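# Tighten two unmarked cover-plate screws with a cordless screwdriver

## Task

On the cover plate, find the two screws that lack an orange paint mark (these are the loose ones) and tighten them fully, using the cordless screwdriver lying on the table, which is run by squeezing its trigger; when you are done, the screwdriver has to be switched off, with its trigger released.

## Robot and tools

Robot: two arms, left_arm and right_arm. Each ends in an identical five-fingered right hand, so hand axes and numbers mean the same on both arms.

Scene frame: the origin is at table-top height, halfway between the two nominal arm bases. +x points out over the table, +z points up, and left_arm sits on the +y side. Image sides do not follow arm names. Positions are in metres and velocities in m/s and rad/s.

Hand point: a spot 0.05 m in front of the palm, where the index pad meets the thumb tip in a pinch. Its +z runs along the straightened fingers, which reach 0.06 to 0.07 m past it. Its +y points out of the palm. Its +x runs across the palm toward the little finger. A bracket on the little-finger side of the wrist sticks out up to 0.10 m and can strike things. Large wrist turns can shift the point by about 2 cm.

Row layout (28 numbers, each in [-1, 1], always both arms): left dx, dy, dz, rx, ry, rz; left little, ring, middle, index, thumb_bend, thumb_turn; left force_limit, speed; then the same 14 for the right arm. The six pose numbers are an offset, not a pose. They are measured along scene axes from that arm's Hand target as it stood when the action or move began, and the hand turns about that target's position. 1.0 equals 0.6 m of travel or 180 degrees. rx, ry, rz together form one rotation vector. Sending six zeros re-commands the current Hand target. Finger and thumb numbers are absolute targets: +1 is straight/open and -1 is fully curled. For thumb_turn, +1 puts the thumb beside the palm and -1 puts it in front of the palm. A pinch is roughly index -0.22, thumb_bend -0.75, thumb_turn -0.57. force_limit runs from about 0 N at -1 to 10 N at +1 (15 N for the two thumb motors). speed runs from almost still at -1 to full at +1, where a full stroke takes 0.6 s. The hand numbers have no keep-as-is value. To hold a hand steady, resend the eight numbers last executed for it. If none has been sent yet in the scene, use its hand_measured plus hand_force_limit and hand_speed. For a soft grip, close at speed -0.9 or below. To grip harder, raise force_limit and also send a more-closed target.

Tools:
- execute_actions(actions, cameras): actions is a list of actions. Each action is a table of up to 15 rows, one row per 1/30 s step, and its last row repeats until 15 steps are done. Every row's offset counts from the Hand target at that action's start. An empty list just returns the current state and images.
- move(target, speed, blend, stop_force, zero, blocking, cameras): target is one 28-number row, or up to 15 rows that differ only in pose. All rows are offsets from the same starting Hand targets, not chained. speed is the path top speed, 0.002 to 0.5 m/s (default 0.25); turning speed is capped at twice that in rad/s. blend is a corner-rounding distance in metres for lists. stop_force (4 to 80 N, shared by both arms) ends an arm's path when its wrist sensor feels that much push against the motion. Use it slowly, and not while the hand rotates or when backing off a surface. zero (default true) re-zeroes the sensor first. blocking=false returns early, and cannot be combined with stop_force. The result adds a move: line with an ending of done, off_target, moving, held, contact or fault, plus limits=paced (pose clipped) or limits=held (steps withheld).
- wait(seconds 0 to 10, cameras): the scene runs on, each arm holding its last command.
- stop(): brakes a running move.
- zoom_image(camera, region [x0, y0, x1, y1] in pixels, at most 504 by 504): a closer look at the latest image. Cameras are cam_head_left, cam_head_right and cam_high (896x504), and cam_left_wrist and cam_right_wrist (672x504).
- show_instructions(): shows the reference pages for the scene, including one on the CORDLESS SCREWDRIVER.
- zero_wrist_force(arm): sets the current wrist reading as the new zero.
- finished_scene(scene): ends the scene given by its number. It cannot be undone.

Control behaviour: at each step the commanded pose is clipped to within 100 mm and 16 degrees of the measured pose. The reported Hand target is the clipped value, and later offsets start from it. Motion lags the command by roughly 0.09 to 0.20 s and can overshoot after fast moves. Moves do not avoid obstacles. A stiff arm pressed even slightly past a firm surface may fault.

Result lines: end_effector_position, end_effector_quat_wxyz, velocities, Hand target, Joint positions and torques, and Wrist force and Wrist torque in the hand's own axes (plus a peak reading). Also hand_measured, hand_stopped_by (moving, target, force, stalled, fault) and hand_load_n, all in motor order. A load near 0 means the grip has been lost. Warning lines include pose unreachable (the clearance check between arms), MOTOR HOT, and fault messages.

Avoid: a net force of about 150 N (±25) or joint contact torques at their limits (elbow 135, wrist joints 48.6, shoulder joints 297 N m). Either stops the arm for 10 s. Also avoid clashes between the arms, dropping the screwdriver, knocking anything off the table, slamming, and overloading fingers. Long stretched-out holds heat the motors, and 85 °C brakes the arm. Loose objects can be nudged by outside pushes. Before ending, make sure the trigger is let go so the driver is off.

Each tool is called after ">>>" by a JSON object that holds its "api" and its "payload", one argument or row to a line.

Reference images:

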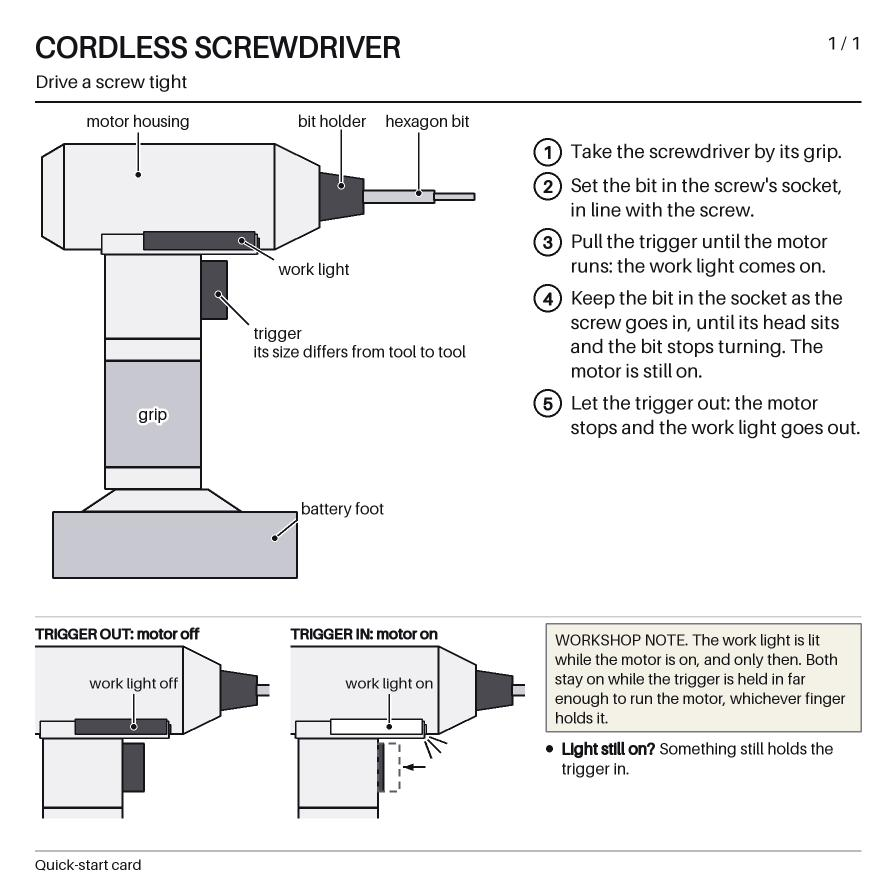

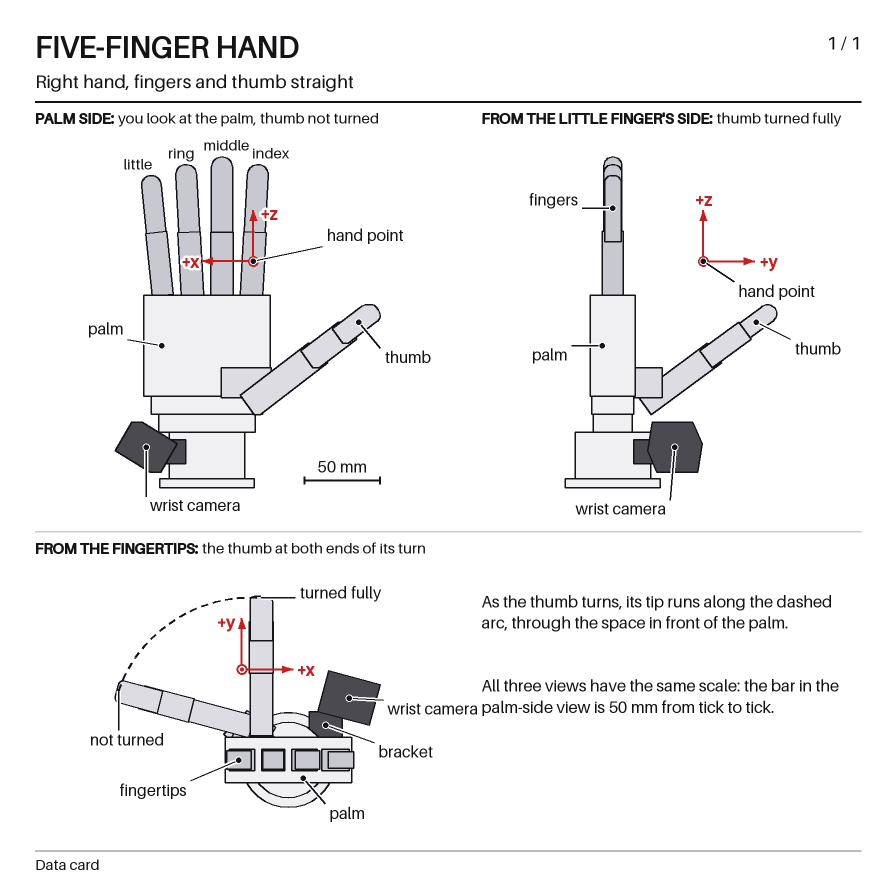

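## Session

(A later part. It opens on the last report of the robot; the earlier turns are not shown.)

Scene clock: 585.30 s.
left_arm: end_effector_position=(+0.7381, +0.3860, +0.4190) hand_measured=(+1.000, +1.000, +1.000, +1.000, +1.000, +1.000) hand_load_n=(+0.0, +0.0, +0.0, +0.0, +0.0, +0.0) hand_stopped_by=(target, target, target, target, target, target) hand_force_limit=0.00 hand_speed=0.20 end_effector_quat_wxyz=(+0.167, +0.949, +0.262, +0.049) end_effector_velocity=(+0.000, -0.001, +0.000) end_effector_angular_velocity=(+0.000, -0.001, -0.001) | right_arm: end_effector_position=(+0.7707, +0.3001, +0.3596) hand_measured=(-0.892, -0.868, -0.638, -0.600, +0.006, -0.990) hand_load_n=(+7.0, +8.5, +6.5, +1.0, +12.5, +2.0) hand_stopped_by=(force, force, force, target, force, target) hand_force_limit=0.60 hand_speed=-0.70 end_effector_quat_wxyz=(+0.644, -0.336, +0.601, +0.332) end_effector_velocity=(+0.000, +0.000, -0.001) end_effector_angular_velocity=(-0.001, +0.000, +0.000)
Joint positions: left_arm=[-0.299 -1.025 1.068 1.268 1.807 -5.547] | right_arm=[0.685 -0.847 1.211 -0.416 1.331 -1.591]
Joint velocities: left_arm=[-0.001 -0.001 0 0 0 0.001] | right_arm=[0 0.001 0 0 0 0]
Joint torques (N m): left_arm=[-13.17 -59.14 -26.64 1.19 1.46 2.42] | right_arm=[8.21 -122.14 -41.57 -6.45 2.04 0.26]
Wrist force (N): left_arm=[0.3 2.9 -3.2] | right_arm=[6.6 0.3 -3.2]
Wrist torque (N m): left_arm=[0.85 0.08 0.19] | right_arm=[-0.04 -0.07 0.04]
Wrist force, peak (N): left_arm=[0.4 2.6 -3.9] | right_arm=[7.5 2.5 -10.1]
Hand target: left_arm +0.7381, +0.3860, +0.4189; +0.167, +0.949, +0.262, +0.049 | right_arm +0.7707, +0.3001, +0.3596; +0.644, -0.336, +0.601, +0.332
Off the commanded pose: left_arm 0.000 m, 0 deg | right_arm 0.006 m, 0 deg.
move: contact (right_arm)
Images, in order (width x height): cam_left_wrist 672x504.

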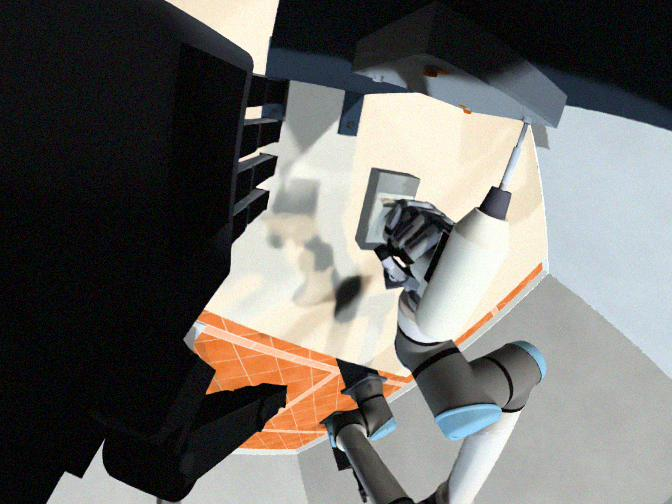

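>>> {"api": "move", "payload": {
  "target": [0,0,0,0,0,0,1,1,1,1,1,1,0,0.2,0,0,0,0,0,0,-0.98,-0.98,-0.93,-0.70,-0.97,-0.99,0.6,-0.7],
  "speed": 0.01,
  "cameras": ["cam_left_wrist"]
}}

>>> {"api": "zoom_image", "payload": {
  "camera": "cam_left_wrist",
  "region": [514, 110, 538, 134]
}}

>>> {"api": "zoom_image", "payload": {
  "camera": "cam_left_wrist",
  "region": [400, 200, 480, 320]
}}

>>> {"api": "move", "payload": {
  "target": [0,0,0,0,0,0,1,1,1,1,1,1,0,0.2,0.0107,0.008,0,0,0,0,-0.98,-0.98,-0.93,-0.70,-0.97,-0.99,0.6,-0.7],
  "speed": 0.004,
  "stop_force": 5,
  "cameras": ["cam_left_wrist"]
}}

>>> {"api": "zoom_image", "payload": {
  "camera": "cam_left_wrist",
  "region": [514, 110, 538, 134]
}}

Scene clock: 586.27 s.
left_arm: end_effector_position=(+0.7381, +0.3860, +0.4189) hand_measured=(+1.000, +1.000, +1.000, +1.000, +1.000, +1.000) hand_load_n=(+0.0, +0.0, +0.0, +0.0, +0.0, +0.0) hand_stopped_by=(target, target, target, target, target, target) hand_force_limit=0.00 hand_speed=0.20 end_effector_quat_wxyz=(+0.167, +0.949, +0.262, +0.049) end_effector_velocity=(+0.000, +0.001, +0.001) end_effector_angular_velocity=(+0.000, -0.001, +0.001) | right_arm: end_effector_position=(+0.7707, +0.3001, +0.3596) hand_measured=(-0.892, -0.868, -0.638, -0.700, +0.006, -0.990) hand_load_n=(+7.0, +8.5, +6.5, +1.5, +12.5, +2.0) hand_stopped_by=(force, force, force, target, force, target) hand_force_limit=0.60 hand_speed=-0.70 end_effector_quat_wxyz=(+0.644, -0.336, +0.601, +0.332) end_effector_velocity=(+0.000, +0.000, +0.000) end_effector_angular_velocity=(-0.001, +0.001, +0.000)
Joint positions: left_arm=[-0.299 -1.025 1.068 1.268 1.807 -5.547] | right_arm=[0.685 -0.847 1.211 -0.416 1.331 -1.591]
Joint velocities: left_arm=[0.001 -0.001 0 -0.001 0 -0.001] | right_arm=[0 0 0 0.001 0 0]
Joint torques (N m): left_arm=[-11.43 -59.53 -27.59 1.46 1.2 2.32] | right_arm=[12.26 -121.55 -44.15 -5.82 2.07 0.27]
Wrist force (N): left_arm=[0.2 2.6 -3.5] | right_arm=[6.7 0.3 -3.4]
Wrist torque (N m): left_arm=[0.83 0.09 0.18] | right_arm=[-0.05 -0.07 0.04]
Wrist force, peak (N): left_arm=[0.8 2.7 -3.8] | right_arm=[6.7 0.7 -3.5]
Hand target: left_arm +0.7381, +0.3860, +0.4189; +0.167, +0.949, +0.262, +0.049 | right_arm +0.7707, +0.3001, +0.3596; +0.644, -0.336, +0.601, +0.332
Off the commanded pose: left_arm 0.000 m, 0 deg | right_arm 0.000 m, 0 deg.
move: done
Images, in order (width x height): cam_left_wrist 672x504.

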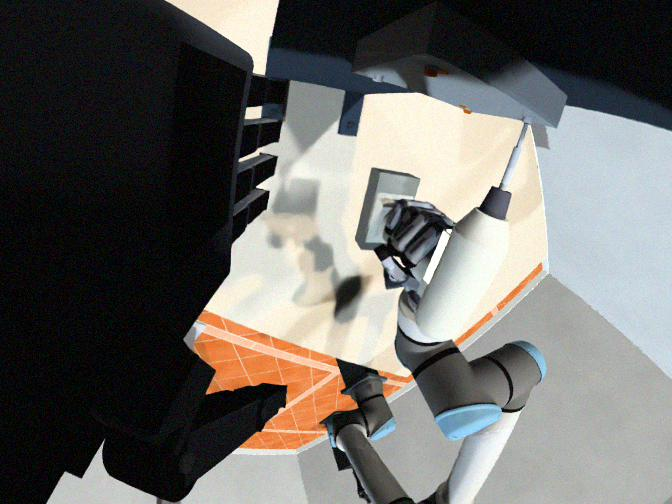

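Scaled by 21.000 from the camera's 672x504 image, which has a finer 960x720 frame.

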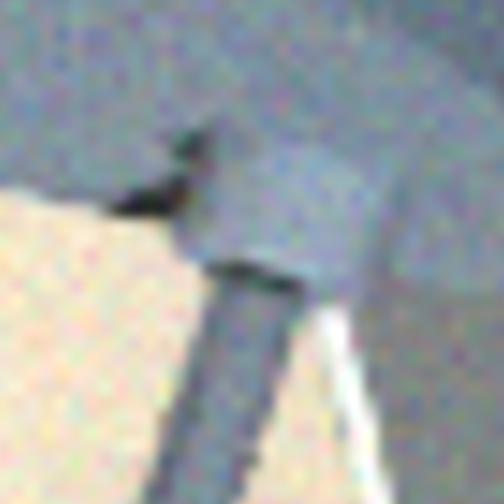

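Scaled by 4.200 from the camera's 672x504 image, which has a finer 960x720 frame.

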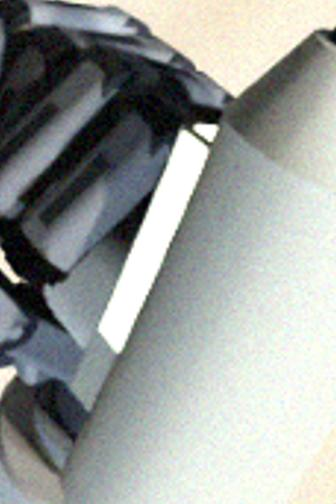

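Scene clock: 587.30 s.
left_arm: end_effector_position=(+0.7381, +0.3860, +0.4189) hand_measured=(+1.000, +1.000, +1.000, +1.000, +1.000, +1.000) hand_load_n=(+0.0, +0.0, +0.0, +0.0, +0.0, +0.0) hand_stopped_by=(target, target, target, target, target, target) hand_force_limit=0.00 hand_speed=0.20 end_effector_quat_wxyz=(+0.167, +0.949, +0.262, +0.049) end_effector_velocity=(+0.000, -0.001, +0.000) end_effector_angular_velocity=(+0.000, -0.001, -0.002) | right_arm: end_effector_position=(+0.7712, +0.3006, +0.3597) hand_measured=(-0.892, -0.868, -0.638, -0.700, +0.006, -0.990) hand_load_n=(+7.5, +9.0, +6.5, +1.5, +12.5, +1.5) hand_stopped_by=(force, force, force, target, force, target) hand_force_limit=0.60 hand_speed=-0.70 end_effector_quat_wxyz=(+0.644, -0.336, +0.601, +0.332) end_effector_velocity=(+0.000, +0.000, -0.001) end_effector_angular_velocity=(+0.000, +0.000, +0.000)
Joint positions: left_arm=[-0.299 -1.025 1.068 1.268 1.807 -5.547] | right_arm=[0.685 -0.846 1.209 -0.415 1.331 -1.591]
Joint velocities: left_arm=[-0.001 0 0 -0.001 0 0.001] | right_arm=[0 0.001 0 0 0 0]
Joint torques (N m): left_arm=[-14.54 -61.36 -27.88 1.99 2.07 2.44] | right_arm=[5.43 -118.26 -39.06 -5.06 2.26 0.61]
Wrist force (N): left_arm=[0.6 2.5 -3.2] | right_arm=[3.4 0.7 -1.3]
Wrist torque (N m): left_arm=[0.80 0.04 0.20] | right_arm=[-0.20 -0.05 -0.70]
Wrist force, peak (N): left_arm=[0.5 2.6 -4.1] | right_arm=[7.5 5.4 -13.3]
Hand target: left_arm +0.7381, +0.3860, +0.4189; +0.167, +0.949, +0.262, +0.049 | right_arm +0.7712, +0.3006, +0.3597; +0.644, -0.336, +0.601, +0.332
Off the commanded pose: left_arm 0.000 m, 0 deg | right_arm 0.007 m, 0 deg.
move: contact (right_arm)
Images, in order (width x height): cam_left_wrist 672x504.

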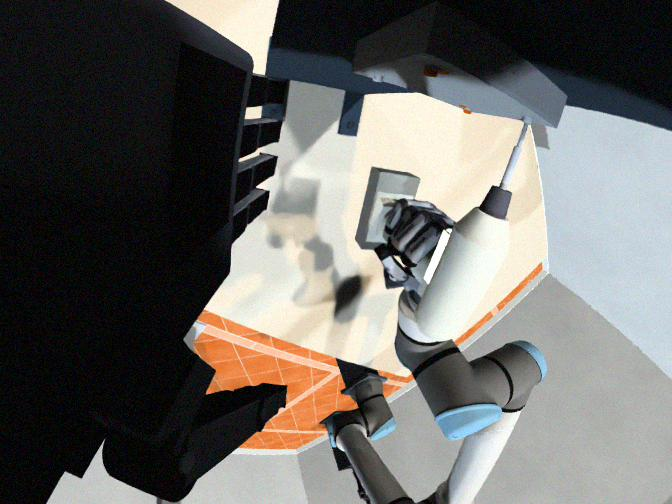

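Scaled by 21.000 from the camera's 672x504 image, which has a finer 960x720 frame.

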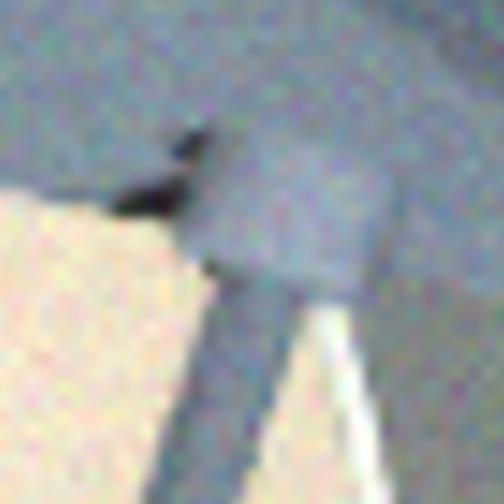

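>>> {"api": "move", "payload": {
  "target": [0,0,0,0,0,0,1,1,1,1,1,1,0,0.2,0.008,0.006,0,0,0,0,-0.98,-0.98,-0.93,-0.70,-0.97,-0.99,0.6,-0.7],
  "speed": 0.004,
  "stop_force": 6,
  "cameras": ["cam_left_wrist"]
}}

>>> {"api": "zoom_image", "payload": {
  "camera": "cam_left_wrist",
  "region": [514, 110, 538, 134]
}}

Scene clock: 588.33 s.
left_arm: end_effector_position=(+0.7381, +0.3860, +0.4189) hand_measured=(+1.000, +1.000, +1.000, +1.000, +1.000, +1.000) hand_load_n=(+0.0, +0.0, +0.0, +0.0, +0.0, +0.0) hand_stopped_by=(target, target, target, target, target, target) hand_force_limit=0.00 hand_speed=0.20 end_effector_quat_wxyz=(+0.167, +0.949, +0.262, +0.049) end_effector_velocity=(+0.000, +0.001, +0.001) end_effector_angular_velocity=(+0.000, -0.001, -0.001) | right_arm: end_effector_position=(+0.7713, +0.3007, +0.3597) hand_measured=(-0.892, -0.868, -0.638, -0.700, +0.006, -0.990) hand_load_n=(+7.0, +9.0, +7.0, +1.5, +12.5, +1.5) hand_stopped_by=(force, force, force, target, force, target) hand_force_limit=0.60 hand_speed=-0.70 end_effector_quat_wxyz=(+0.644, -0.336, +0.601, +0.332) end_effector_velocity=(+0.000, +0.000, -0.001) end_effector_angular_velocity=(+0.000, +0.001, -0.001)
Joint positions: left_arm=[-0.299 -1.025 1.068 1.268 1.807 -5.547] | right_arm=[0.685 -0.846 1.208 -0.415 1.331 -1.591]
Joint velocities: left_arm=[0.001 -0.001 0 0 0 0.002] | right_arm=[0 0 0 0 0.001 0]
Joint torques (N m): left_arm=[-11.98 -60.66 -28.06 2.87 1.54 2.58] | right_arm=[2.09 -118.38 -39.19 -5.68 1.57 0.63]
Wrist force (N): left_arm=[0.4 2.3 -3.4] | right_arm=[3.6 0.6 -1.8]
Wrist torque (N m): left_arm=[0.77 0.05 0.19] | right_arm=[-0.16 0.05 -1.02]
Wrist force, peak (N): left_arm=[0.1 2.8 -3.8] | right_arm=[5.9 3.1 -9.7]
Hand target: left_arm +0.7381, +0.3860, +0.4189; +0.167, +0.949, +0.262, +0.049 | right_arm +0.7713, +0.3007, +0.3597; +0.644, -0.336, +0.601, +0.332
Off the commanded pose: left_arm 0.000 m, 0 deg | right_arm 0.006 m, 0 deg.
move: contact (right_arm)
Images, in order (width x height): cam_left_wrist 672x504.

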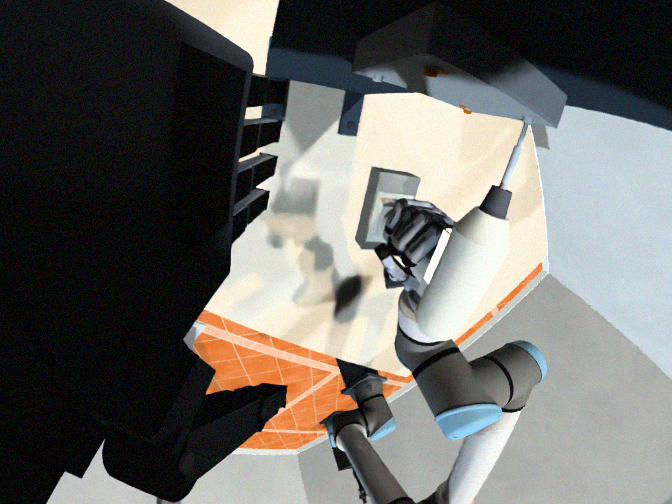

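Scaled by 21.000 from the camera's 672x504 image, which has a finer 960x720 frame.

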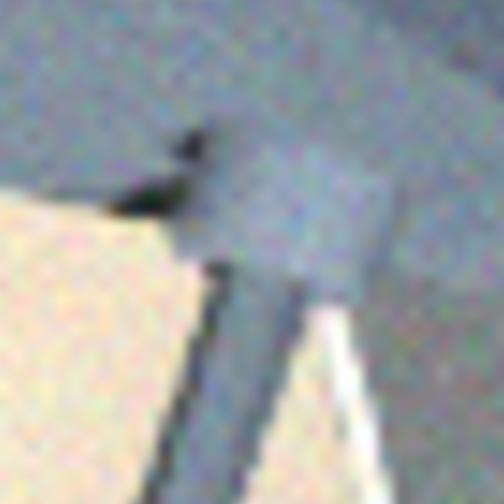

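>>> {"api": "wait", "payload": {
  "seconds": 1.5,
  "cameras": ["cam_left_wrist"]
}}

>>> {"api": "zoom_image", "payload": {
  "camera": "cam_left_wrist",
  "region": [514, 110, 538, 134]
}}

>>> {"api": "zoom_image", "payload": {
  "camera": "cam_left_wrist",
  "region": [400, 100, 560, 340]
}}

Scene clock: 590.10 s.
left_arm: end_effector_position=(+0.7381, +0.3860, +0.4189) hand_measured=(+1.000, +1.000, +1.000, +1.000, +1.000, +1.000) hand_load_n=(+0.0, +0.0, +0.0, +0.0, +0.0, +0.0) hand_stopped_by=(target, target, target, target, target, target) hand_force_limit=0.00 hand_speed=0.20 end_effector_quat_wxyz=(+0.167, +0.949, +0.262, +0.049) end_effector_velocity=(+0.000, +0.001, +0.000) end_effector_angular_velocity=(+0.001, +0.001, +0.001) | right_arm: end_effector_position=(+0.7713, +0.3007, +0.3597) hand_measured=(-0.892, -0.868, -0.638, -0.700, +0.006, -0.990) hand_load_n=(+7.0, +9.0, +6.5, +1.5, +12.5, +1.5) hand_stopped_by=(force, force, force, target, force, target) hand_force_limit=0.60 hand_speed=-0.70 end_effector_quat_wxyz=(+0.644, -0.336, +0.601, +0.332) end_effector_velocity=(+0.000, +0.000, +0.000) end_effector_angular_velocity=(+0.001, -0.001, +0.000)
Joint positions: left_arm=[-0.299 -1.025 1.068 1.268 1.807 -5.547] | right_arm=[0.685 -0.846 1.208 -0.415 1.331 -1.591]
Joint velocities: left_arm=[0 0 0 0 -0.001 -0.001] | right_arm=[0 0 0 -0.001 0 0]
Joint torques (N m): left_arm=[-9.59 -59 -31.46 3.73 1.49 2.58] | right_arm=[3.49 -117.55 -41.21 -3.6 1.63 0.45]
Wrist force (N): left_arm=[0.5 2.7 -3.4] | right_arm=[3.3 0.8 -0.8]
Wrist torque (N m): left_arm=[0.84 0.05 0.20] | right_arm=[-0.16 0.07 -1.02]
Wrist force, peak (N): left_arm=[0.5 3.1 -3.6] | right_arm=[3.9 0.8 -1.8]
Hand target: left_arm +0.7381, +0.3860, +0.4189; +0.167, +0.949, +0.262, +0.049 | right_arm +0.7713, +0.3007, +0.3597; +0.644, -0.336, +0.601, +0.332
Off the commanded pose: left_arm 0.000 m, 0 deg | right_arm 0.006 m, 0 deg.
wait: 1.50 s; at rest from the start
Images, in order (width x height): cam_left_wrist 672x504.

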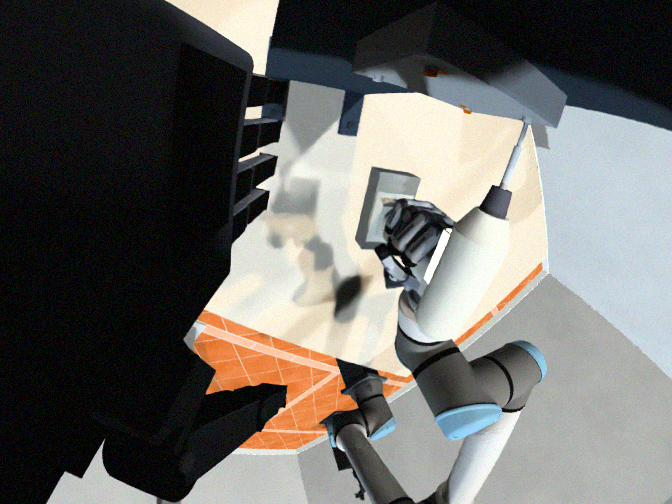

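Scaled by 21.000 from the camera's 672x504 image, which has a finer 960x720 frame.

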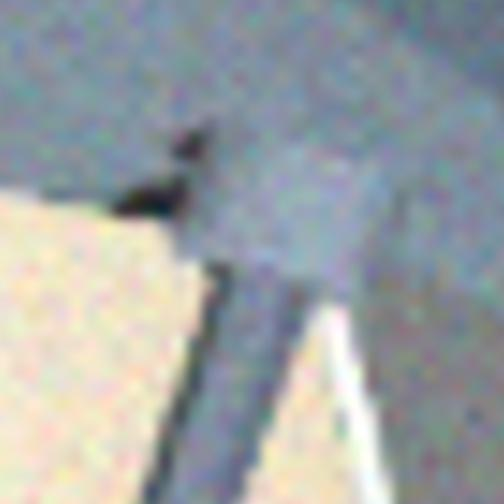

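Scaled by 2.100 from the camera's 672x504 image, which has a finer 960x720 frame.

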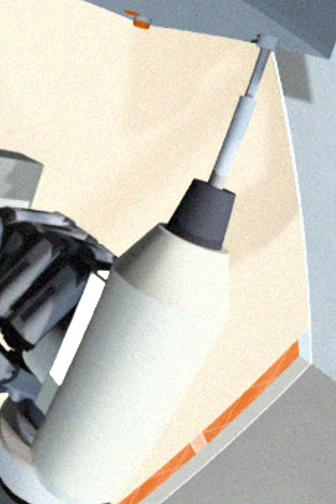

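>>> {"api": "move", "payload": {
  "target": [0,0,0,0,0,0,1,1,1,1,1,1,0,0.2,0,0,0,0,0,0,-0.98,-0.98,-0.93,-0.60,-0.97,-0.99,0.6,-0.7],
  "speed": 0.01,
  "cameras": []
}}

>>> {"api": "move", "payload": {
  "target": [0,0,0,0,0,0,1,1,1,1,1,1,0,0.2,0.008,0.006,0,0,0,0,-0.98,-0.98,-0.93,-0.60,-0.97,-0.99,0.6,-0.7],
  "speed": 0.004,
  "stop_force": 8,
  "cameras": ["cam_left_wrist"]
}}

>>> {"api": "zoom_image", "payload": {
  "camera": "cam_left_wrist",
  "region": [514, 110, 538, 134]
}}

Scene clock: 591.07 s.
left_arm: end_effector_position=(+0.7381, +0.3860, +0.4189) hand_measured=(+1.000, +1.000, +1.000, +1.000, +1.000, +1.000) hand_load_n=(+0.0, +0.0, +0.0, +0.0, +0.0, +0.0) hand_stopped_by=(target, target, target, target, target, target) hand_force_limit=0.00 hand_speed=0.20 end_effector_quat_wxyz=(+0.167, +0.949, +0.262, +0.049) end_effector_velocity=(+0.000, -0.001, +0.000) end_effector_angular_velocity=(+0.000, +0.000, +0.000) | right_arm: end_effector_position=(+0.7713, +0.3007, +0.3597) hand_measured=(-0.892, -0.868, -0.638, -0.600, +0.006, -0.990) hand_load_n=(+8.0, +9.5, +6.5, +1.5, +12.5, +1.0) hand_stopped_by=(force, force, force, target, force, target) hand_force_limit=0.60 hand_speed=-0.70 end_effector_quat_wxyz=(+0.644, -0.336, +0.601, +0.332) end_effector_velocity=(+0.000, +0.000, -0.001) end_effector_angular_velocity=(-0.001, +0.000, +0.000)
Joint positions: left_arm=[-0.299 -1.025 1.068 1.268 1.807 -5.547] | right_arm=[0.685 -0.846 1.208 -0.415 1.331 -1.591]
Joint velocities: left_arm=[-0.001 0 0 0 0 -0.001] | right_arm=[0 0.001 0 0 0 0]
Joint torques (N m): left_arm=[-12.61 -60.58 -31.07 3.77 1.62 2.62] | right_arm=[2.83 -116.73 -42.72 -2.45 1.68 0.53]
Wrist force (N): left_arm=[0.6 2.7 -3.7] | right_arm=[4.4 0.2 -2.1]
Wrist torque (N m): left_arm=[0.87 0.04 0.21] | right_arm=[-0.14 -0.13 -0.12]
Wrist force, peak (N): left_arm=[0.6 2.7 -3.7] | right_arm=[4.9 -0.3 -2.5]
Hand target: left_arm +0.7381, +0.3860, +0.4189; +0.167, +0.949, +0.262, +0.049 | right_arm +0.7713, +0.3007, +0.3597; +0.644, -0.336, +0.601, +0.332
Off the commanded pose: left_arm 0.000 m, 0 deg | right_arm 0.000 m, 0 deg.
move: done
No camera images: "cameras" was empty.

Scene clock: 592.43 s.
left_arm: end_effector_position=(+0.7381, +0.3860, +0.4189) hand_measured=(+1.000, +1.000, +1.000, +1.000, +1.000, +1.000) hand_load_n=(+0.0, +0.0, +0.0, +0.0, +0.0, +0.0) hand_stopped_by=(target, target, target, target, target, target) hand_force_limit=0.00 hand_speed=0.20 end_effector_quat_wxyz=(+0.167, +0.949, +0.262, +0.049) end_effector_velocity=(+0.000, -0.001, +0.000) end_effector_angular_velocity=(+0.000, +0.000, -0.001) | right_arm: end_effector_position=(+0.7724, +0.3017, +0.3597) hand_measured=(-0.892, -0.868, -0.638, -0.600, +0.006, -0.990) hand_load_n=(+8.0, +9.0, +6.5, +1.0, +13.0, +1.0) hand_stopped_by=(force, force, force, target, force, target) hand_force_limit=0.60 hand_speed=-0.70 end_effector_quat_wxyz=(+0.644, -0.336, +0.601, +0.332) end_effector_velocity=(+0.000, +0.000, +0.001) end_effector_angular_velocity=(+0.002, -0.002, +0.000)
Joint positions: left_arm=[-0.299 -1.025 1.068 1.268 1.807 -5.547] | right_arm=[0.685 -0.844 1.204 -0.413 1.331 -1.591]
Joint velocities: left_arm=[-0.001 0 0 0 0 0] | right_arm=[0 -0.001 0 -0.002 0 0]
Joint torques (N m): left_arm=[-7.14 -61.1 -32.64 4.28 1.93 2.67] | right_arm=[-2.5 -122.07 -43.69 -6.86 2.65 0.74]
Wrist force (N): left_arm=[0.6 2.5 -3.6] | right_arm=[6.9 2.5 -7.1]
Wrist torque (N m): left_arm=[0.82 0.04 0.20] | right_arm=[0.12 -0.10 0.02]
Wrist force, peak (N): left_arm=[0.5 2.9 -4.0] | right_arm=[7.9 3.7 -12.7]
Hand target: left_arm +0.7381, +0.3860, +0.4189; +0.167, +0.949, +0.262, +0.049 | right_arm +0.7724, +0.3017, +0.3597; +0.644, -0.336, +0.601, +0.332
Off the commanded pose: left_arm 0.000 m, 0 deg | right_arm 0.005 m, 0 deg.
move: contact (right_arm)
Images, in order (width x height): cam_left_wrist 672x504.

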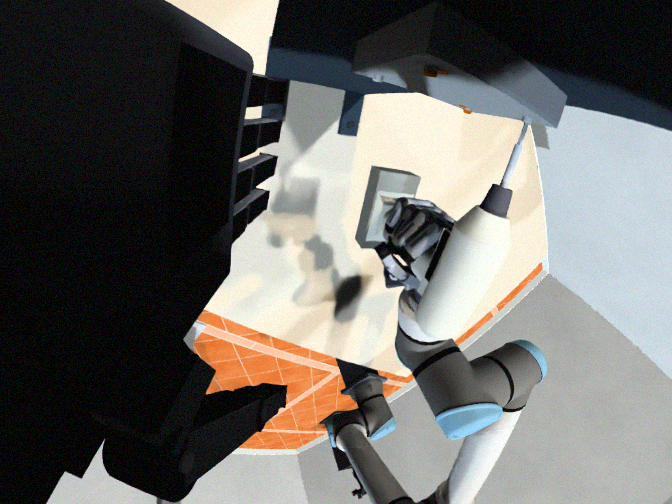

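Scaled by 21.000 from the camera's 672x504 image, which has a finer 960x720 frame.

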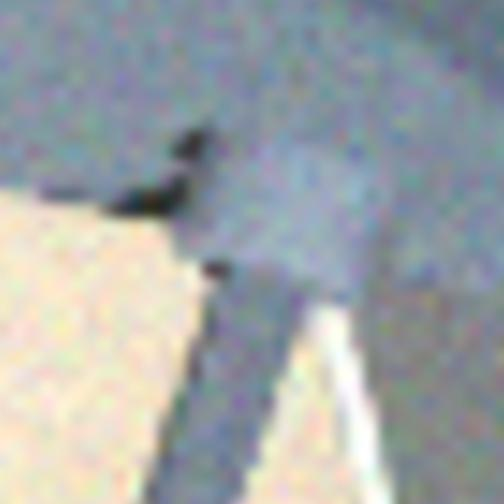

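>>> {"api": "move", "payload": {
  "target": [0,0,0,0,0,0,1,1,1,1,1,1,0,0.2,0,0,0,0,0,0,-0.98,-0.98,-0.93,-0.70,-0.97,-0.99,0.6,-0.7],
  "speed": 0.01,
  "cameras": []
}}

>>> {"api": "move", "payload": {
  "target": [0,0,0,0,0,0,1,1,1,1,1,1,0,0.2,0.008,0.006,0,0,0,0,-0.98,-0.98,-0.93,-0.70,-0.97,-0.99,0.6,-0.7],
  "speed": 0.004,
  "stop_force": 6,
  "cameras": ["cam_left_wrist"]
}}

>>> {"api": "zoom_image", "payload": {
  "camera": "cam_left_wrist",
  "region": [514, 110, 538, 134]
}}

Scene clock: 593.33 s.
left_arm: end_effector_position=(+0.7381, +0.3860, +0.4189) hand_measured=(+1.000, +1.000, +1.000, +1.000, +1.000, +1.000) hand_load_n=(+0.0, +0.0, +0.0, +0.0, +0.0, +0.0) hand_stopped_by=(target, target, target, target, target, target) hand_force_limit=0.00 hand_speed=0.20 end_effector_quat_wxyz=(+0.167, +0.949, +0.262, +0.049) end_effector_velocity=(+0.000, +0.000, +0.000) end_effector_angular_velocity=(-0.001, +0.001, +0.001) | right_arm: end_effector_position=(+0.7724, +0.3016, +0.3597) hand_measured=(-0.892, -0.868, -0.638, -0.700, +0.006, -0.990) hand_load_n=(+6.5, +8.0, +5.5, +1.5, +14.0, +0.5) hand_stopped_by=(force, force, force, target, force, target) hand_force_limit=0.60 hand_speed=-0.70 end_effector_quat_wxyz=(+0.644, -0.336, +0.601, +0.332) end_effector_velocity=(+0.000, +0.000, +0.000) end_effector_angular_velocity=(+0.000, +0.000, +0.001)
Joint positions: left_arm=[-0.299 -1.025 1.068 1.268 1.807 -5.547] | right_arm=[0.685 -0.844 1.204 -0.413 1.331 -1.591]
Joint velocities: left_arm=[0 0 0 0 0.001 -0.001] | right_arm=[0 0 0 0 0 0]
Joint torques (N m): left_arm=[-7.44 -59.85 -32.5 5.02 1.38 2.13] | right_arm=[6.9 -117.61 -56.78 -6.33 2.38 0.82]
Wrist force (N): left_arm=[0.4 2.6 -3.5] | right_arm=[10.3 8.1 -23.6]
Wrist torque (N m): left_arm=[0.83 0.07 0.19] | right_arm=[0.70 0.09 -0.77]
Wrist force, peak (N): left_arm=[0.5 2.3 -3.9] | right_arm=[10.6 8.4 -24.5]
Hand target: left_arm +0.7381, +0.3860, +0.4189; +0.167, +0.949, +0.262, +0.049 | right_arm +0.7724, +0.3017, +0.3597; +0.644, -0.336, +0.601, +0.332
Off the commanded pose: left_arm 0.000 m, 0 deg | right_arm 0.000 m, 0 deg.
move: done
No camera images: "cameras" was empty.

Scene clock: 594.13 s.
left_arm: end_effector_position=(+0.7381, +0.3860, +0.4189) hand_measured=(+1.000, +1.000, +1.000, +1.000, +1.000, +1.000) hand_load_n=(+0.0, +0.0, +0.0, +0.0, +0.0, +0.0) hand_stopped_by=(target, target, target, target, target, target) hand_force_limit=0.00 hand_speed=0.20 end_effector_quat_wxyz=(+0.167, +0.949, +0.262, +0.049) end_effector_velocity=(+0.000, +0.000, +0.000) end_effector_angular_velocity=(+0.000, -0.001, +0.000) | right_arm: end_effector_position=(+0.7725, +0.3017, +0.3597) hand_measured=(-0.892, -0.868, -0.638, -0.700, +0.006, -0.990) hand_load_n=(+6.0, +7.5, +4.5, +1.0, +14.5, +0.5) hand_stopped_by=(force, force, force, target, force, target) hand_force_limit=0.60 hand_speed=-0.70 end_effector_quat_wxyz=(+0.644, -0.336, +0.601, +0.332) end_effector_velocity=(+0.001, +0.000, -0.004) end_effector_angular_velocity=(-0.002, +0.002, +0.000)
Joint positions: left_arm=[-0.299 -1.025 1.068 1.268 1.807 -5.547] | right_arm=[0.685 -0.844 1.204 -0.413 1.331 -1.591]
Joint velocities: left_arm=[0 0 0 0 0 0] | right_arm=[0 0.003 0 0 0 0]
Joint torques (N m): left_arm=[-9.4 -61.5 -33.89 5.86 1.75 2.43] | right_arm=[-0.01 -125.66 -57.48 -10.6 5.08 0.81]
Wrist force (N): left_arm=[0.5 2.6 -3.5] | right_arm=[13.0 10.5 -30.4]
Wrist torque (N m): left_arm=[0.84 0.05 0.19] | right_arm=[0.98 0.00 -0.62]
Wrist force, peak (N): left_arm=[0.4 2.9 -3.6] | right_arm=[13.1 11.7 -33.1]
Hand target: left_arm +0.7381, +0.3860, +0.4189; +0.167, +0.949, +0.262, +0.049 | right_arm +0.7725, +0.3017, +0.3597; +0.644, -0.336, +0.601, +0.332
Off the commanded pose: left_arm 0.000 m, 0 deg | right_arm 0.006 m, 0 deg.
move: contact (right_arm)
Images, in order (width x height): cam_left_wrist 672x504.

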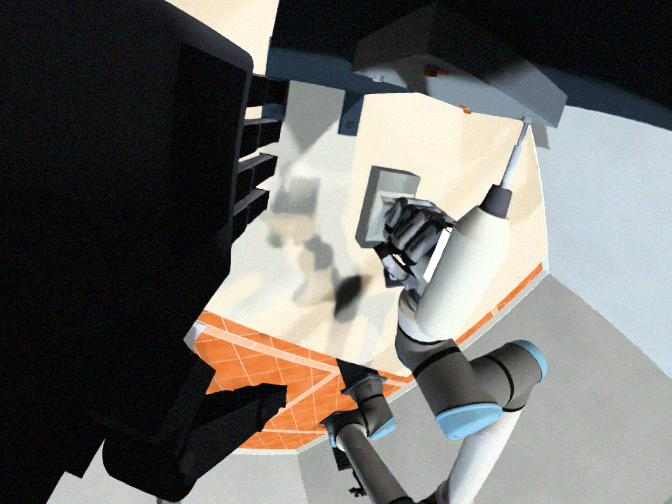

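Scaled by 21.000 from the camera's 672x504 image, which has a finer 960x720 frame.

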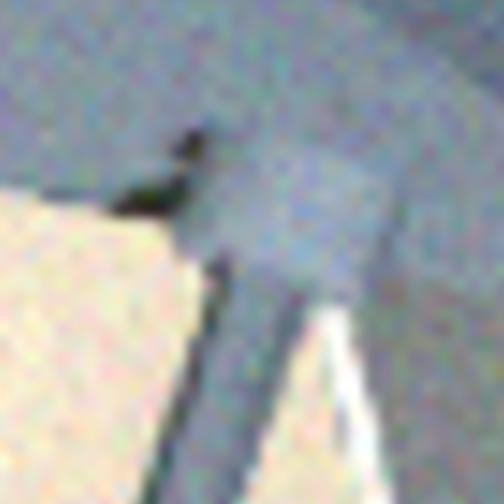

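>>> {"api": "wait", "payload": {
  "seconds": 2,
  "cameras": ["cam_left_wrist","cam_right_wrist"]
}}

>>> {"api": "zoom_image", "payload": {
  "camera": "cam_left_wrist",
  "region": [495, 110, 543, 158]
}}

>>> {"api": "zoom_image", "payload": {
  "camera": "cam_left_wrist",
  "region": [400, 100, 560, 340]
}}

Scene clock: 596.37 s.
left_arm: end_effector_position=(+0.7381, +0.3860, +0.4189) hand_measured=(+1.000, +1.000, +1.000, +1.000, +1.000, +1.000) hand_load_n=(+0.5, +0.0, +0.0, +0.0, +0.0, +0.0) hand_stopped_by=(target, target, target, target, target, target) hand_force_limit=0.00 hand_speed=0.20 end_effector_quat_wxyz=(+0.167, +0.949, +0.262, +0.049) end_effector_velocity=(+0.000, +0.000, +0.000) end_effector_angular_velocity=(+0.001, +0.000, -0.001) | right_arm: end_effector_position=(+0.7725, +0.3017, +0.3597) hand_measured=(-0.892, -0.868, -0.638, -0.700, +0.006, -0.990) hand_load_n=(+6.0, +7.5, +3.5, +1.5, +15.0, +0.0) hand_stopped_by=(force, force, force, target, force, target) hand_force_limit=0.60 hand_speed=-0.70 end_effector_quat_wxyz=(+0.644, -0.336, +0.601, +0.332) end_effector_velocity=(+0.000, +0.000, +0.001) end_effector_angular_velocity=(+0.000, +0.000, +0.001)
Joint positions: left_arm=[-0.299 -1.025 1.068 1.268 1.807 -5.547] | right_arm=[0.685 -0.844 1.204 -0.413 1.331 -1.591]
Joint velocities: left_arm=[0 0 0 0 -0.001 0.001] | right_arm=[0 -0.001 0 0 -0.001 0]
Joint torques (N m): left_arm=[-6.87 -61.42 -32.22 6.27 1.51 2.65] | right_arm=[-11.05 -110.22 -62.42 -8.42 3.32 0.78]
Wrist force (N): left_arm=[0.3 2.6 -3.4] | right_arm=[14.0 12.2 -34.4]
Wrist torque (N m): left_arm=[0.82 0.08 0.18] | right_arm=[1.16 -0.01 -0.58]
Wrist force, peak (N): left_arm=[0.4 2.5 -4.0] | right_arm=[15.1 13.0 -36.4]
Hand target: left_arm +0.7381, +0.3860, +0.4189; +0.167, +0.949, +0.262, +0.049 | right_arm +0.7725, +0.3017, +0.3597; +0.644, -0.336, +0.601, +0.332
Off the commanded pose: left_arm 0.000 m, 0 deg | right_arm 0.006 m, 0 deg.
wait: 2.00 s; at rest from the start
Images, in order (width x height): cam_left_wrist 672x504, cam_right_wrist 672x504.

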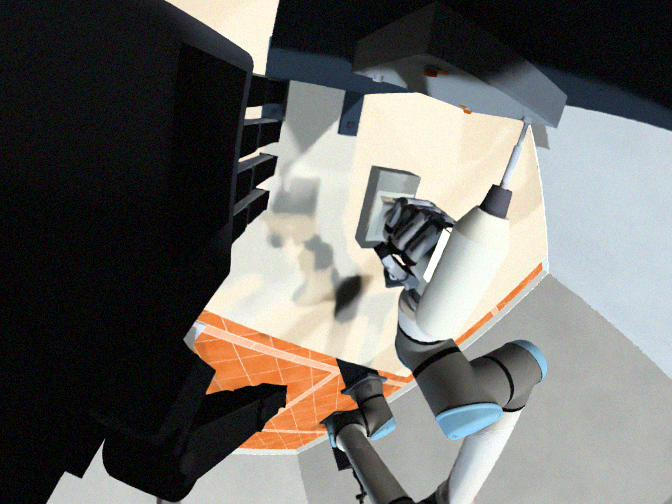

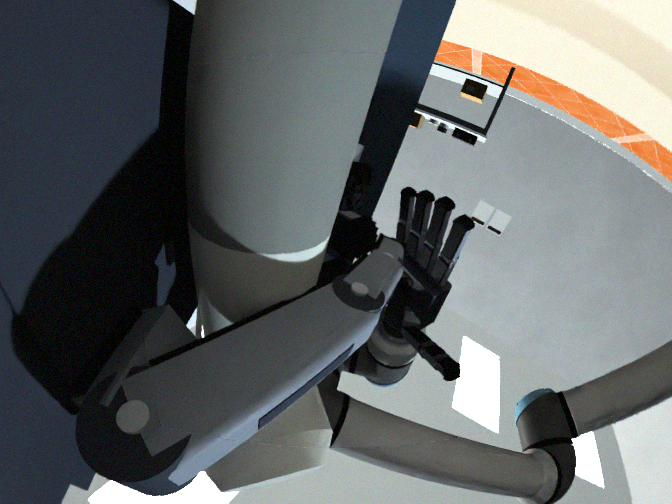

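Scaled by 10.500 from the camera's 672x504 image, which has a finer 960x720 frame.

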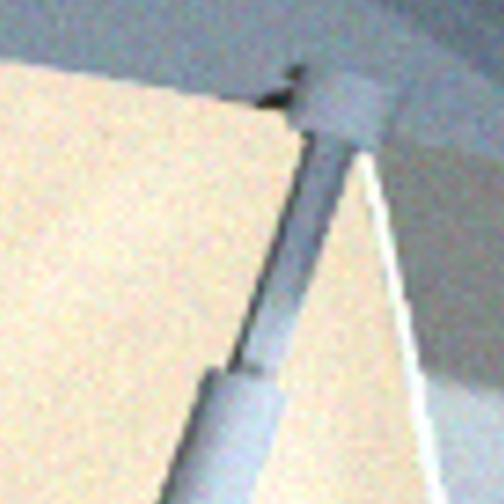

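Scaled by 2.100 from the camera's 672x504 image, which has a finer 960x720 frame.

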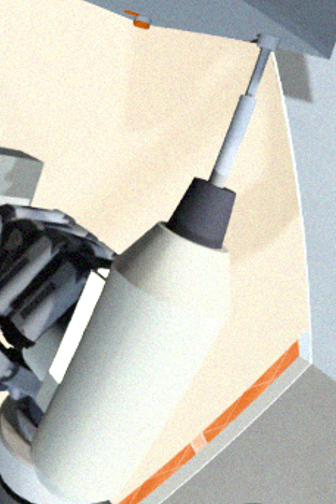

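>>> {"api": "move", "payload": {
  "target": [0,0,0,0,0,0,1,1,1,1,1,1,0,0.2,0,0,0,0,0,0,-0.98,-0.98,-0.93,-0.60,-0.97,-0.99,0.6,-0.7],
  "speed": 0.01,
  "cameras": ["cam_left_wrist"]
}}

>>> {"api": "zoom_image", "payload": {
  "camera": "cam_left_wrist",
  "region": [514, 110, 538, 134]
}}

Scene clock: 597.60 s.
left_arm: end_effector_position=(+0.7381, +0.3860, +0.4189) hand_measured=(+1.000, +1.000, +1.000, +1.000, +1.000, +1.000) hand_load_n=(+0.0, +0.0, +0.0, +0.0, +0.0, +0.0) hand_stopped_by=(target, target, target, target, target, target) hand_force_limit=0.00 hand_speed=0.20 end_effector_quat_wxyz=(+0.167, +0.949, +0.262, +0.049) end_effector_velocity=(+0.000, +0.001, +0.001) end_effector_angular_velocity=(+0.000, -0.001, +0.001) | right_arm: end_effector_position=(+0.7725, +0.3017, +0.3598) hand_measured=(-0.892, -0.868, -0.638, -0.600, +0.006, -0.990) hand_load_n=(+7.0, +8.5, +5.0, +1.0, +13.0, +1.5) hand_stopped_by=(force, force, force, target, force, target) hand_force_limit=0.60 hand_speed=-0.70 end_effector_quat_wxyz=(+0.644, -0.336, +0.601, +0.332) end_effector_velocity=(+0.000, +0.000, -0.001) end_effector_angular_velocity=(-0.001, +0.001, +0.000)
Joint positions: left_arm=[-0.299 -1.025 1.068 1.268 1.807 -5.547] | right_arm=[0.685 -0.844 1.204 -0.413 1.331 -1.591]
Joint velocities: left_arm=[0.001 -0.001 0 0 -0.001 0] | right_arm=[0 0 0 0 0 0]
Joint torques (N m): left_arm=[-5.26 -63.57 -34.7 6.25 1.32 1.7] | right_arm=[-13.32 -111.16 -44.74 -2.71 0.54 0.8]
Wrist force (N): left_arm=[0.4 2.4 -3.4] | right_arm=[8.8 -0.2 -8.4]
Wrist torque (N m): left_arm=[0.80 0.06 0.19] | right_arm=[-0.08 -0.14 0.09]
Wrist force, peak (N): left_arm=[0.4 2.8 -3.8] | right_arm=[14.3 12.7 -35.9]
Hand target: left_arm +0.7381, +0.3860, +0.4189; +0.167, +0.949, +0.262, +0.049 | right_arm +0.7725, +0.3017, +0.3597; +0.644, -0.336, +0.601, +0.332
Off the commanded pose: left_arm 0.000 m, 0 deg | right_arm 0.000 m, 0 deg.
move: done
Images, in order (width x height): cam_left_wrist 672x504.

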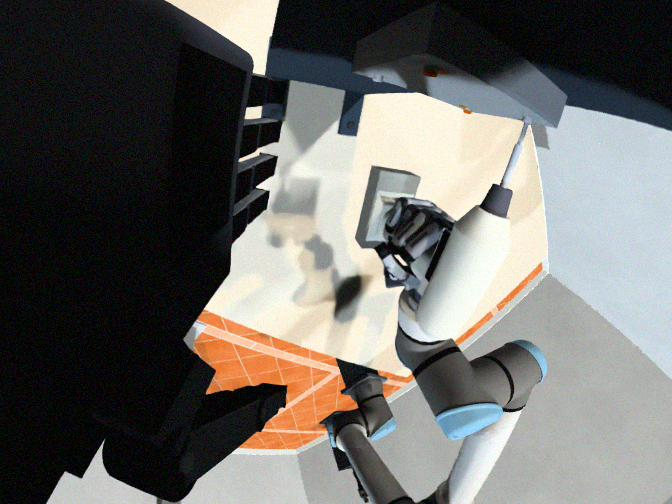

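Scaled by 21.000 from the camera's 672x504 image, which has a finer 960x720 frame.

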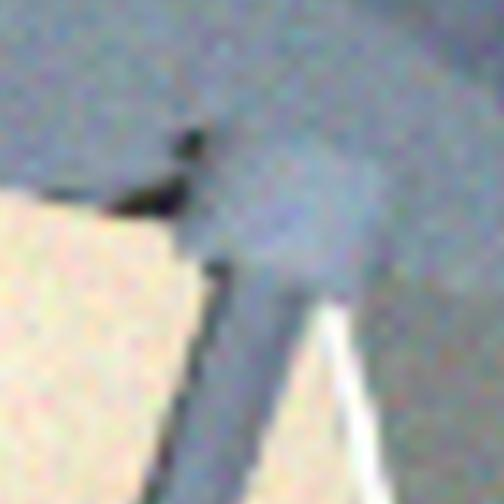

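>>> {"api": "move", "payload": {
  "target": [0,0,0,0,0,0,1,1,1,1,1,1,0,0.2,0,0,0,0,0,0,-0.98,-0.98,-0.93,-0.78,-0.97,-0.99,0.6,-0.7],
  "speed": 0.01,
  "cameras": ["cam_left_wrist"]
}}

>>> {"api": "zoom_image", "payload": {
  "camera": "cam_left_wrist",
  "region": [514, 110, 538, 134]
}}

>>> {"api": "wait", "payload": {
  "seconds": 1,
  "cameras": ["cam_left_wrist"]
}}

>>> {"api": "zoom_image", "payload": {
  "camera": "cam_left_wrist",
  "region": [514, 110, 538, 134]
}}

Scene clock: 599.03 s.
left_arm: end_effector_position=(+0.7381, +0.3860, +0.4189) hand_measured=(+1.000, +1.000, +1.000, +1.000, +1.000, +1.000) hand_load_n=(+0.0, +0.0, +0.0, +0.0, +0.0, +0.0) hand_stopped_by=(target, target, target, target, target, target) hand_force_limit=0.00 hand_speed=0.20 end_effector_quat_wxyz=(+0.167, +0.949, +0.262, +0.049) end_effector_velocity=(+0.000, -0.001, +0.000) end_effector_angular_velocity=(+0.000, +0.000, -0.002) | right_arm: end_effector_position=(+0.7725, +0.3017, +0.3597) hand_measured=(-0.892, -0.868, -0.638, -0.780, +0.006, -0.990) hand_load_n=(+6.0, +7.5, +4.5, +1.5, +14.0, +1.0) hand_stopped_by=(force, force, force, target, force, target) hand_force_limit=0.60 hand_speed=-0.70 end_effector_quat_wxyz=(+0.644, -0.336, +0.601, +0.332) end_effector_velocity=(+0.000, +0.000, -0.002) end_effector_angular_velocity=(-0.001, +0.002, +0.000)
Joint positions: left_arm=[-0.299 -1.025 1.068 1.268 1.807 -5.547] | right_arm=[0.685 -0.844 1.204 -0.413 1.331 -1.591]
Joint velocities: left_arm=[-0.002 0 0 0 0 0] | right_arm=[0 0.002 0 0 0 0]
Joint torques (N m): left_arm=[-5.04 -63.18 -35.82 6.47 1.14 2.28] | right_arm=[-10.04 -112.36 -52.59 -5.59 1.86 0.97]
Wrist force (N): left_arm=[0.4 2.6 -3.6] | right_arm=[10.4 5.0 -20.1]
Wrist torque (N m): left_arm=[0.85 0.08 0.19] | right_arm=[0.19 -0.08 -0.81]
Wrist force, peak (N): left_arm=[0.5 2.8 -4.0] | right_arm=[10.4 5.0 -20.1]
Hand target: left_arm +0.7381, +0.3860, +0.4189; +0.167, +0.949, +0.262, +0.049 | right_arm +0.7725, +0.3017, +0.3597; +0.644, -0.336, +0.601, +0.332
Off the commanded pose: left_arm 0.000 m, 0 deg | right_arm 0.000 m, 0 deg.
move: done
Images, in order (width x height): cam_left_wrist 672x504.

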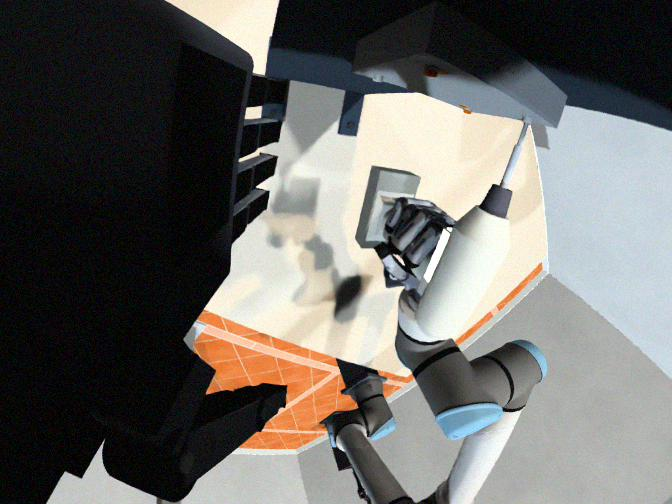

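Scaled by 21.000 from the camera's 672x504 image, which has a finer 960x720 frame.

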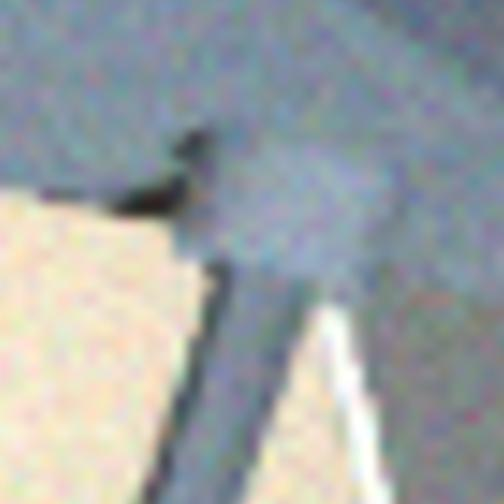

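Scene clock: 600.03 s.
left_arm: end_effector_position=(+0.7381, +0.3860, +0.4189) hand_measured=(+1.000, +1.000, +1.000, +1.000, +1.000, +1.000) hand_load_n=(+0.0, +0.0, +0.0, +0.0, +0.0, +0.0) hand_stopped_by=(target, target, target, target, target, target) hand_force_limit=0.00 hand_speed=0.20 end_effector_quat_wxyz=(+0.167, +0.949, +0.262, +0.049) end_effector_velocity=(+0.000, +0.000, -0.001) end_effector_angular_velocity=(+0.000, +0.001, +0.000) | right_arm: end_effector_position=(+0.7725, +0.3017, +0.3597) hand_measured=(-0.892, -0.868, -0.638, -0.780, +0.006, -0.990) hand_load_n=(+6.0, +7.5, +4.0, +1.5, +14.5, +1.0) hand_stopped_by=(force, force, force, target, force, target) hand_force_limit=0.60 hand_speed=-0.70 end_effector_quat_wxyz=(+0.644, -0.336, +0.601, +0.332) end_effector_velocity=(+0.000, +0.000, +0.002) end_effector_angular_velocity=(+0.001, -0.001, +0.000)
Joint positions: left_arm=[-0.299 -1.025 1.068 1.268 1.807 -5.547] | right_arm=[0.685 -0.844 1.204 -0.413 1.331 -1.591]
Joint velocities: left_arm=[0 0.001 0 0 0 0] | right_arm=[0 -0.001 0 -0.001 0 0]
Joint torques (N m): left_arm=[-2.32 -61.88 -35.87 5.81 1.53 2.82] | right_arm=[-5.54 -112.73 -62.39 -9.48 4.81 0.83]
Wrist force (N): left_arm=[-0.1 2.5 -3.4] | right_arm=[13.0 8.3 -27.7]
Wrist torque (N m): left_arm=[0.82 0.13 0.16] | right_arm=[0.55 -0.09 -0.68]
Wrist force, peak (N): left_arm=[0.3 2.5 -4.1] | right_arm=[14.0 8.9 -30.3]
Hand target: left_arm +0.7381, +0.3860, +0.4189; +0.167, +0.949, +0.262, +0.049 | right_arm +0.7725, +0.3017, +0.3597; +0.644, -0.336, +0.601, +0.332
Off the commanded pose: left_arm 0.000 m, 0 deg | right_arm 0.000 m, 0 deg.
wait: 1.00 s; at rest by 0.17 s
Images, in order (width x height): cam_left_wrist 672x504.

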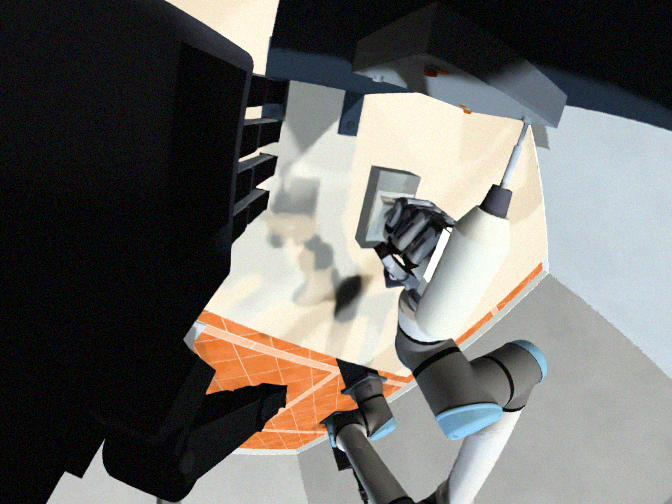

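Scaled by 21.000 from the camera's 672x504 image, which has a finer 960x720 frame.

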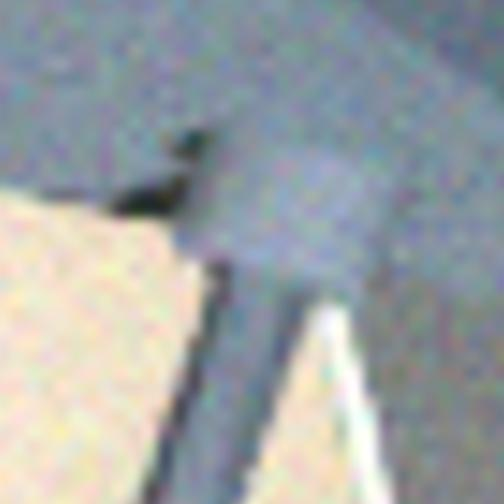

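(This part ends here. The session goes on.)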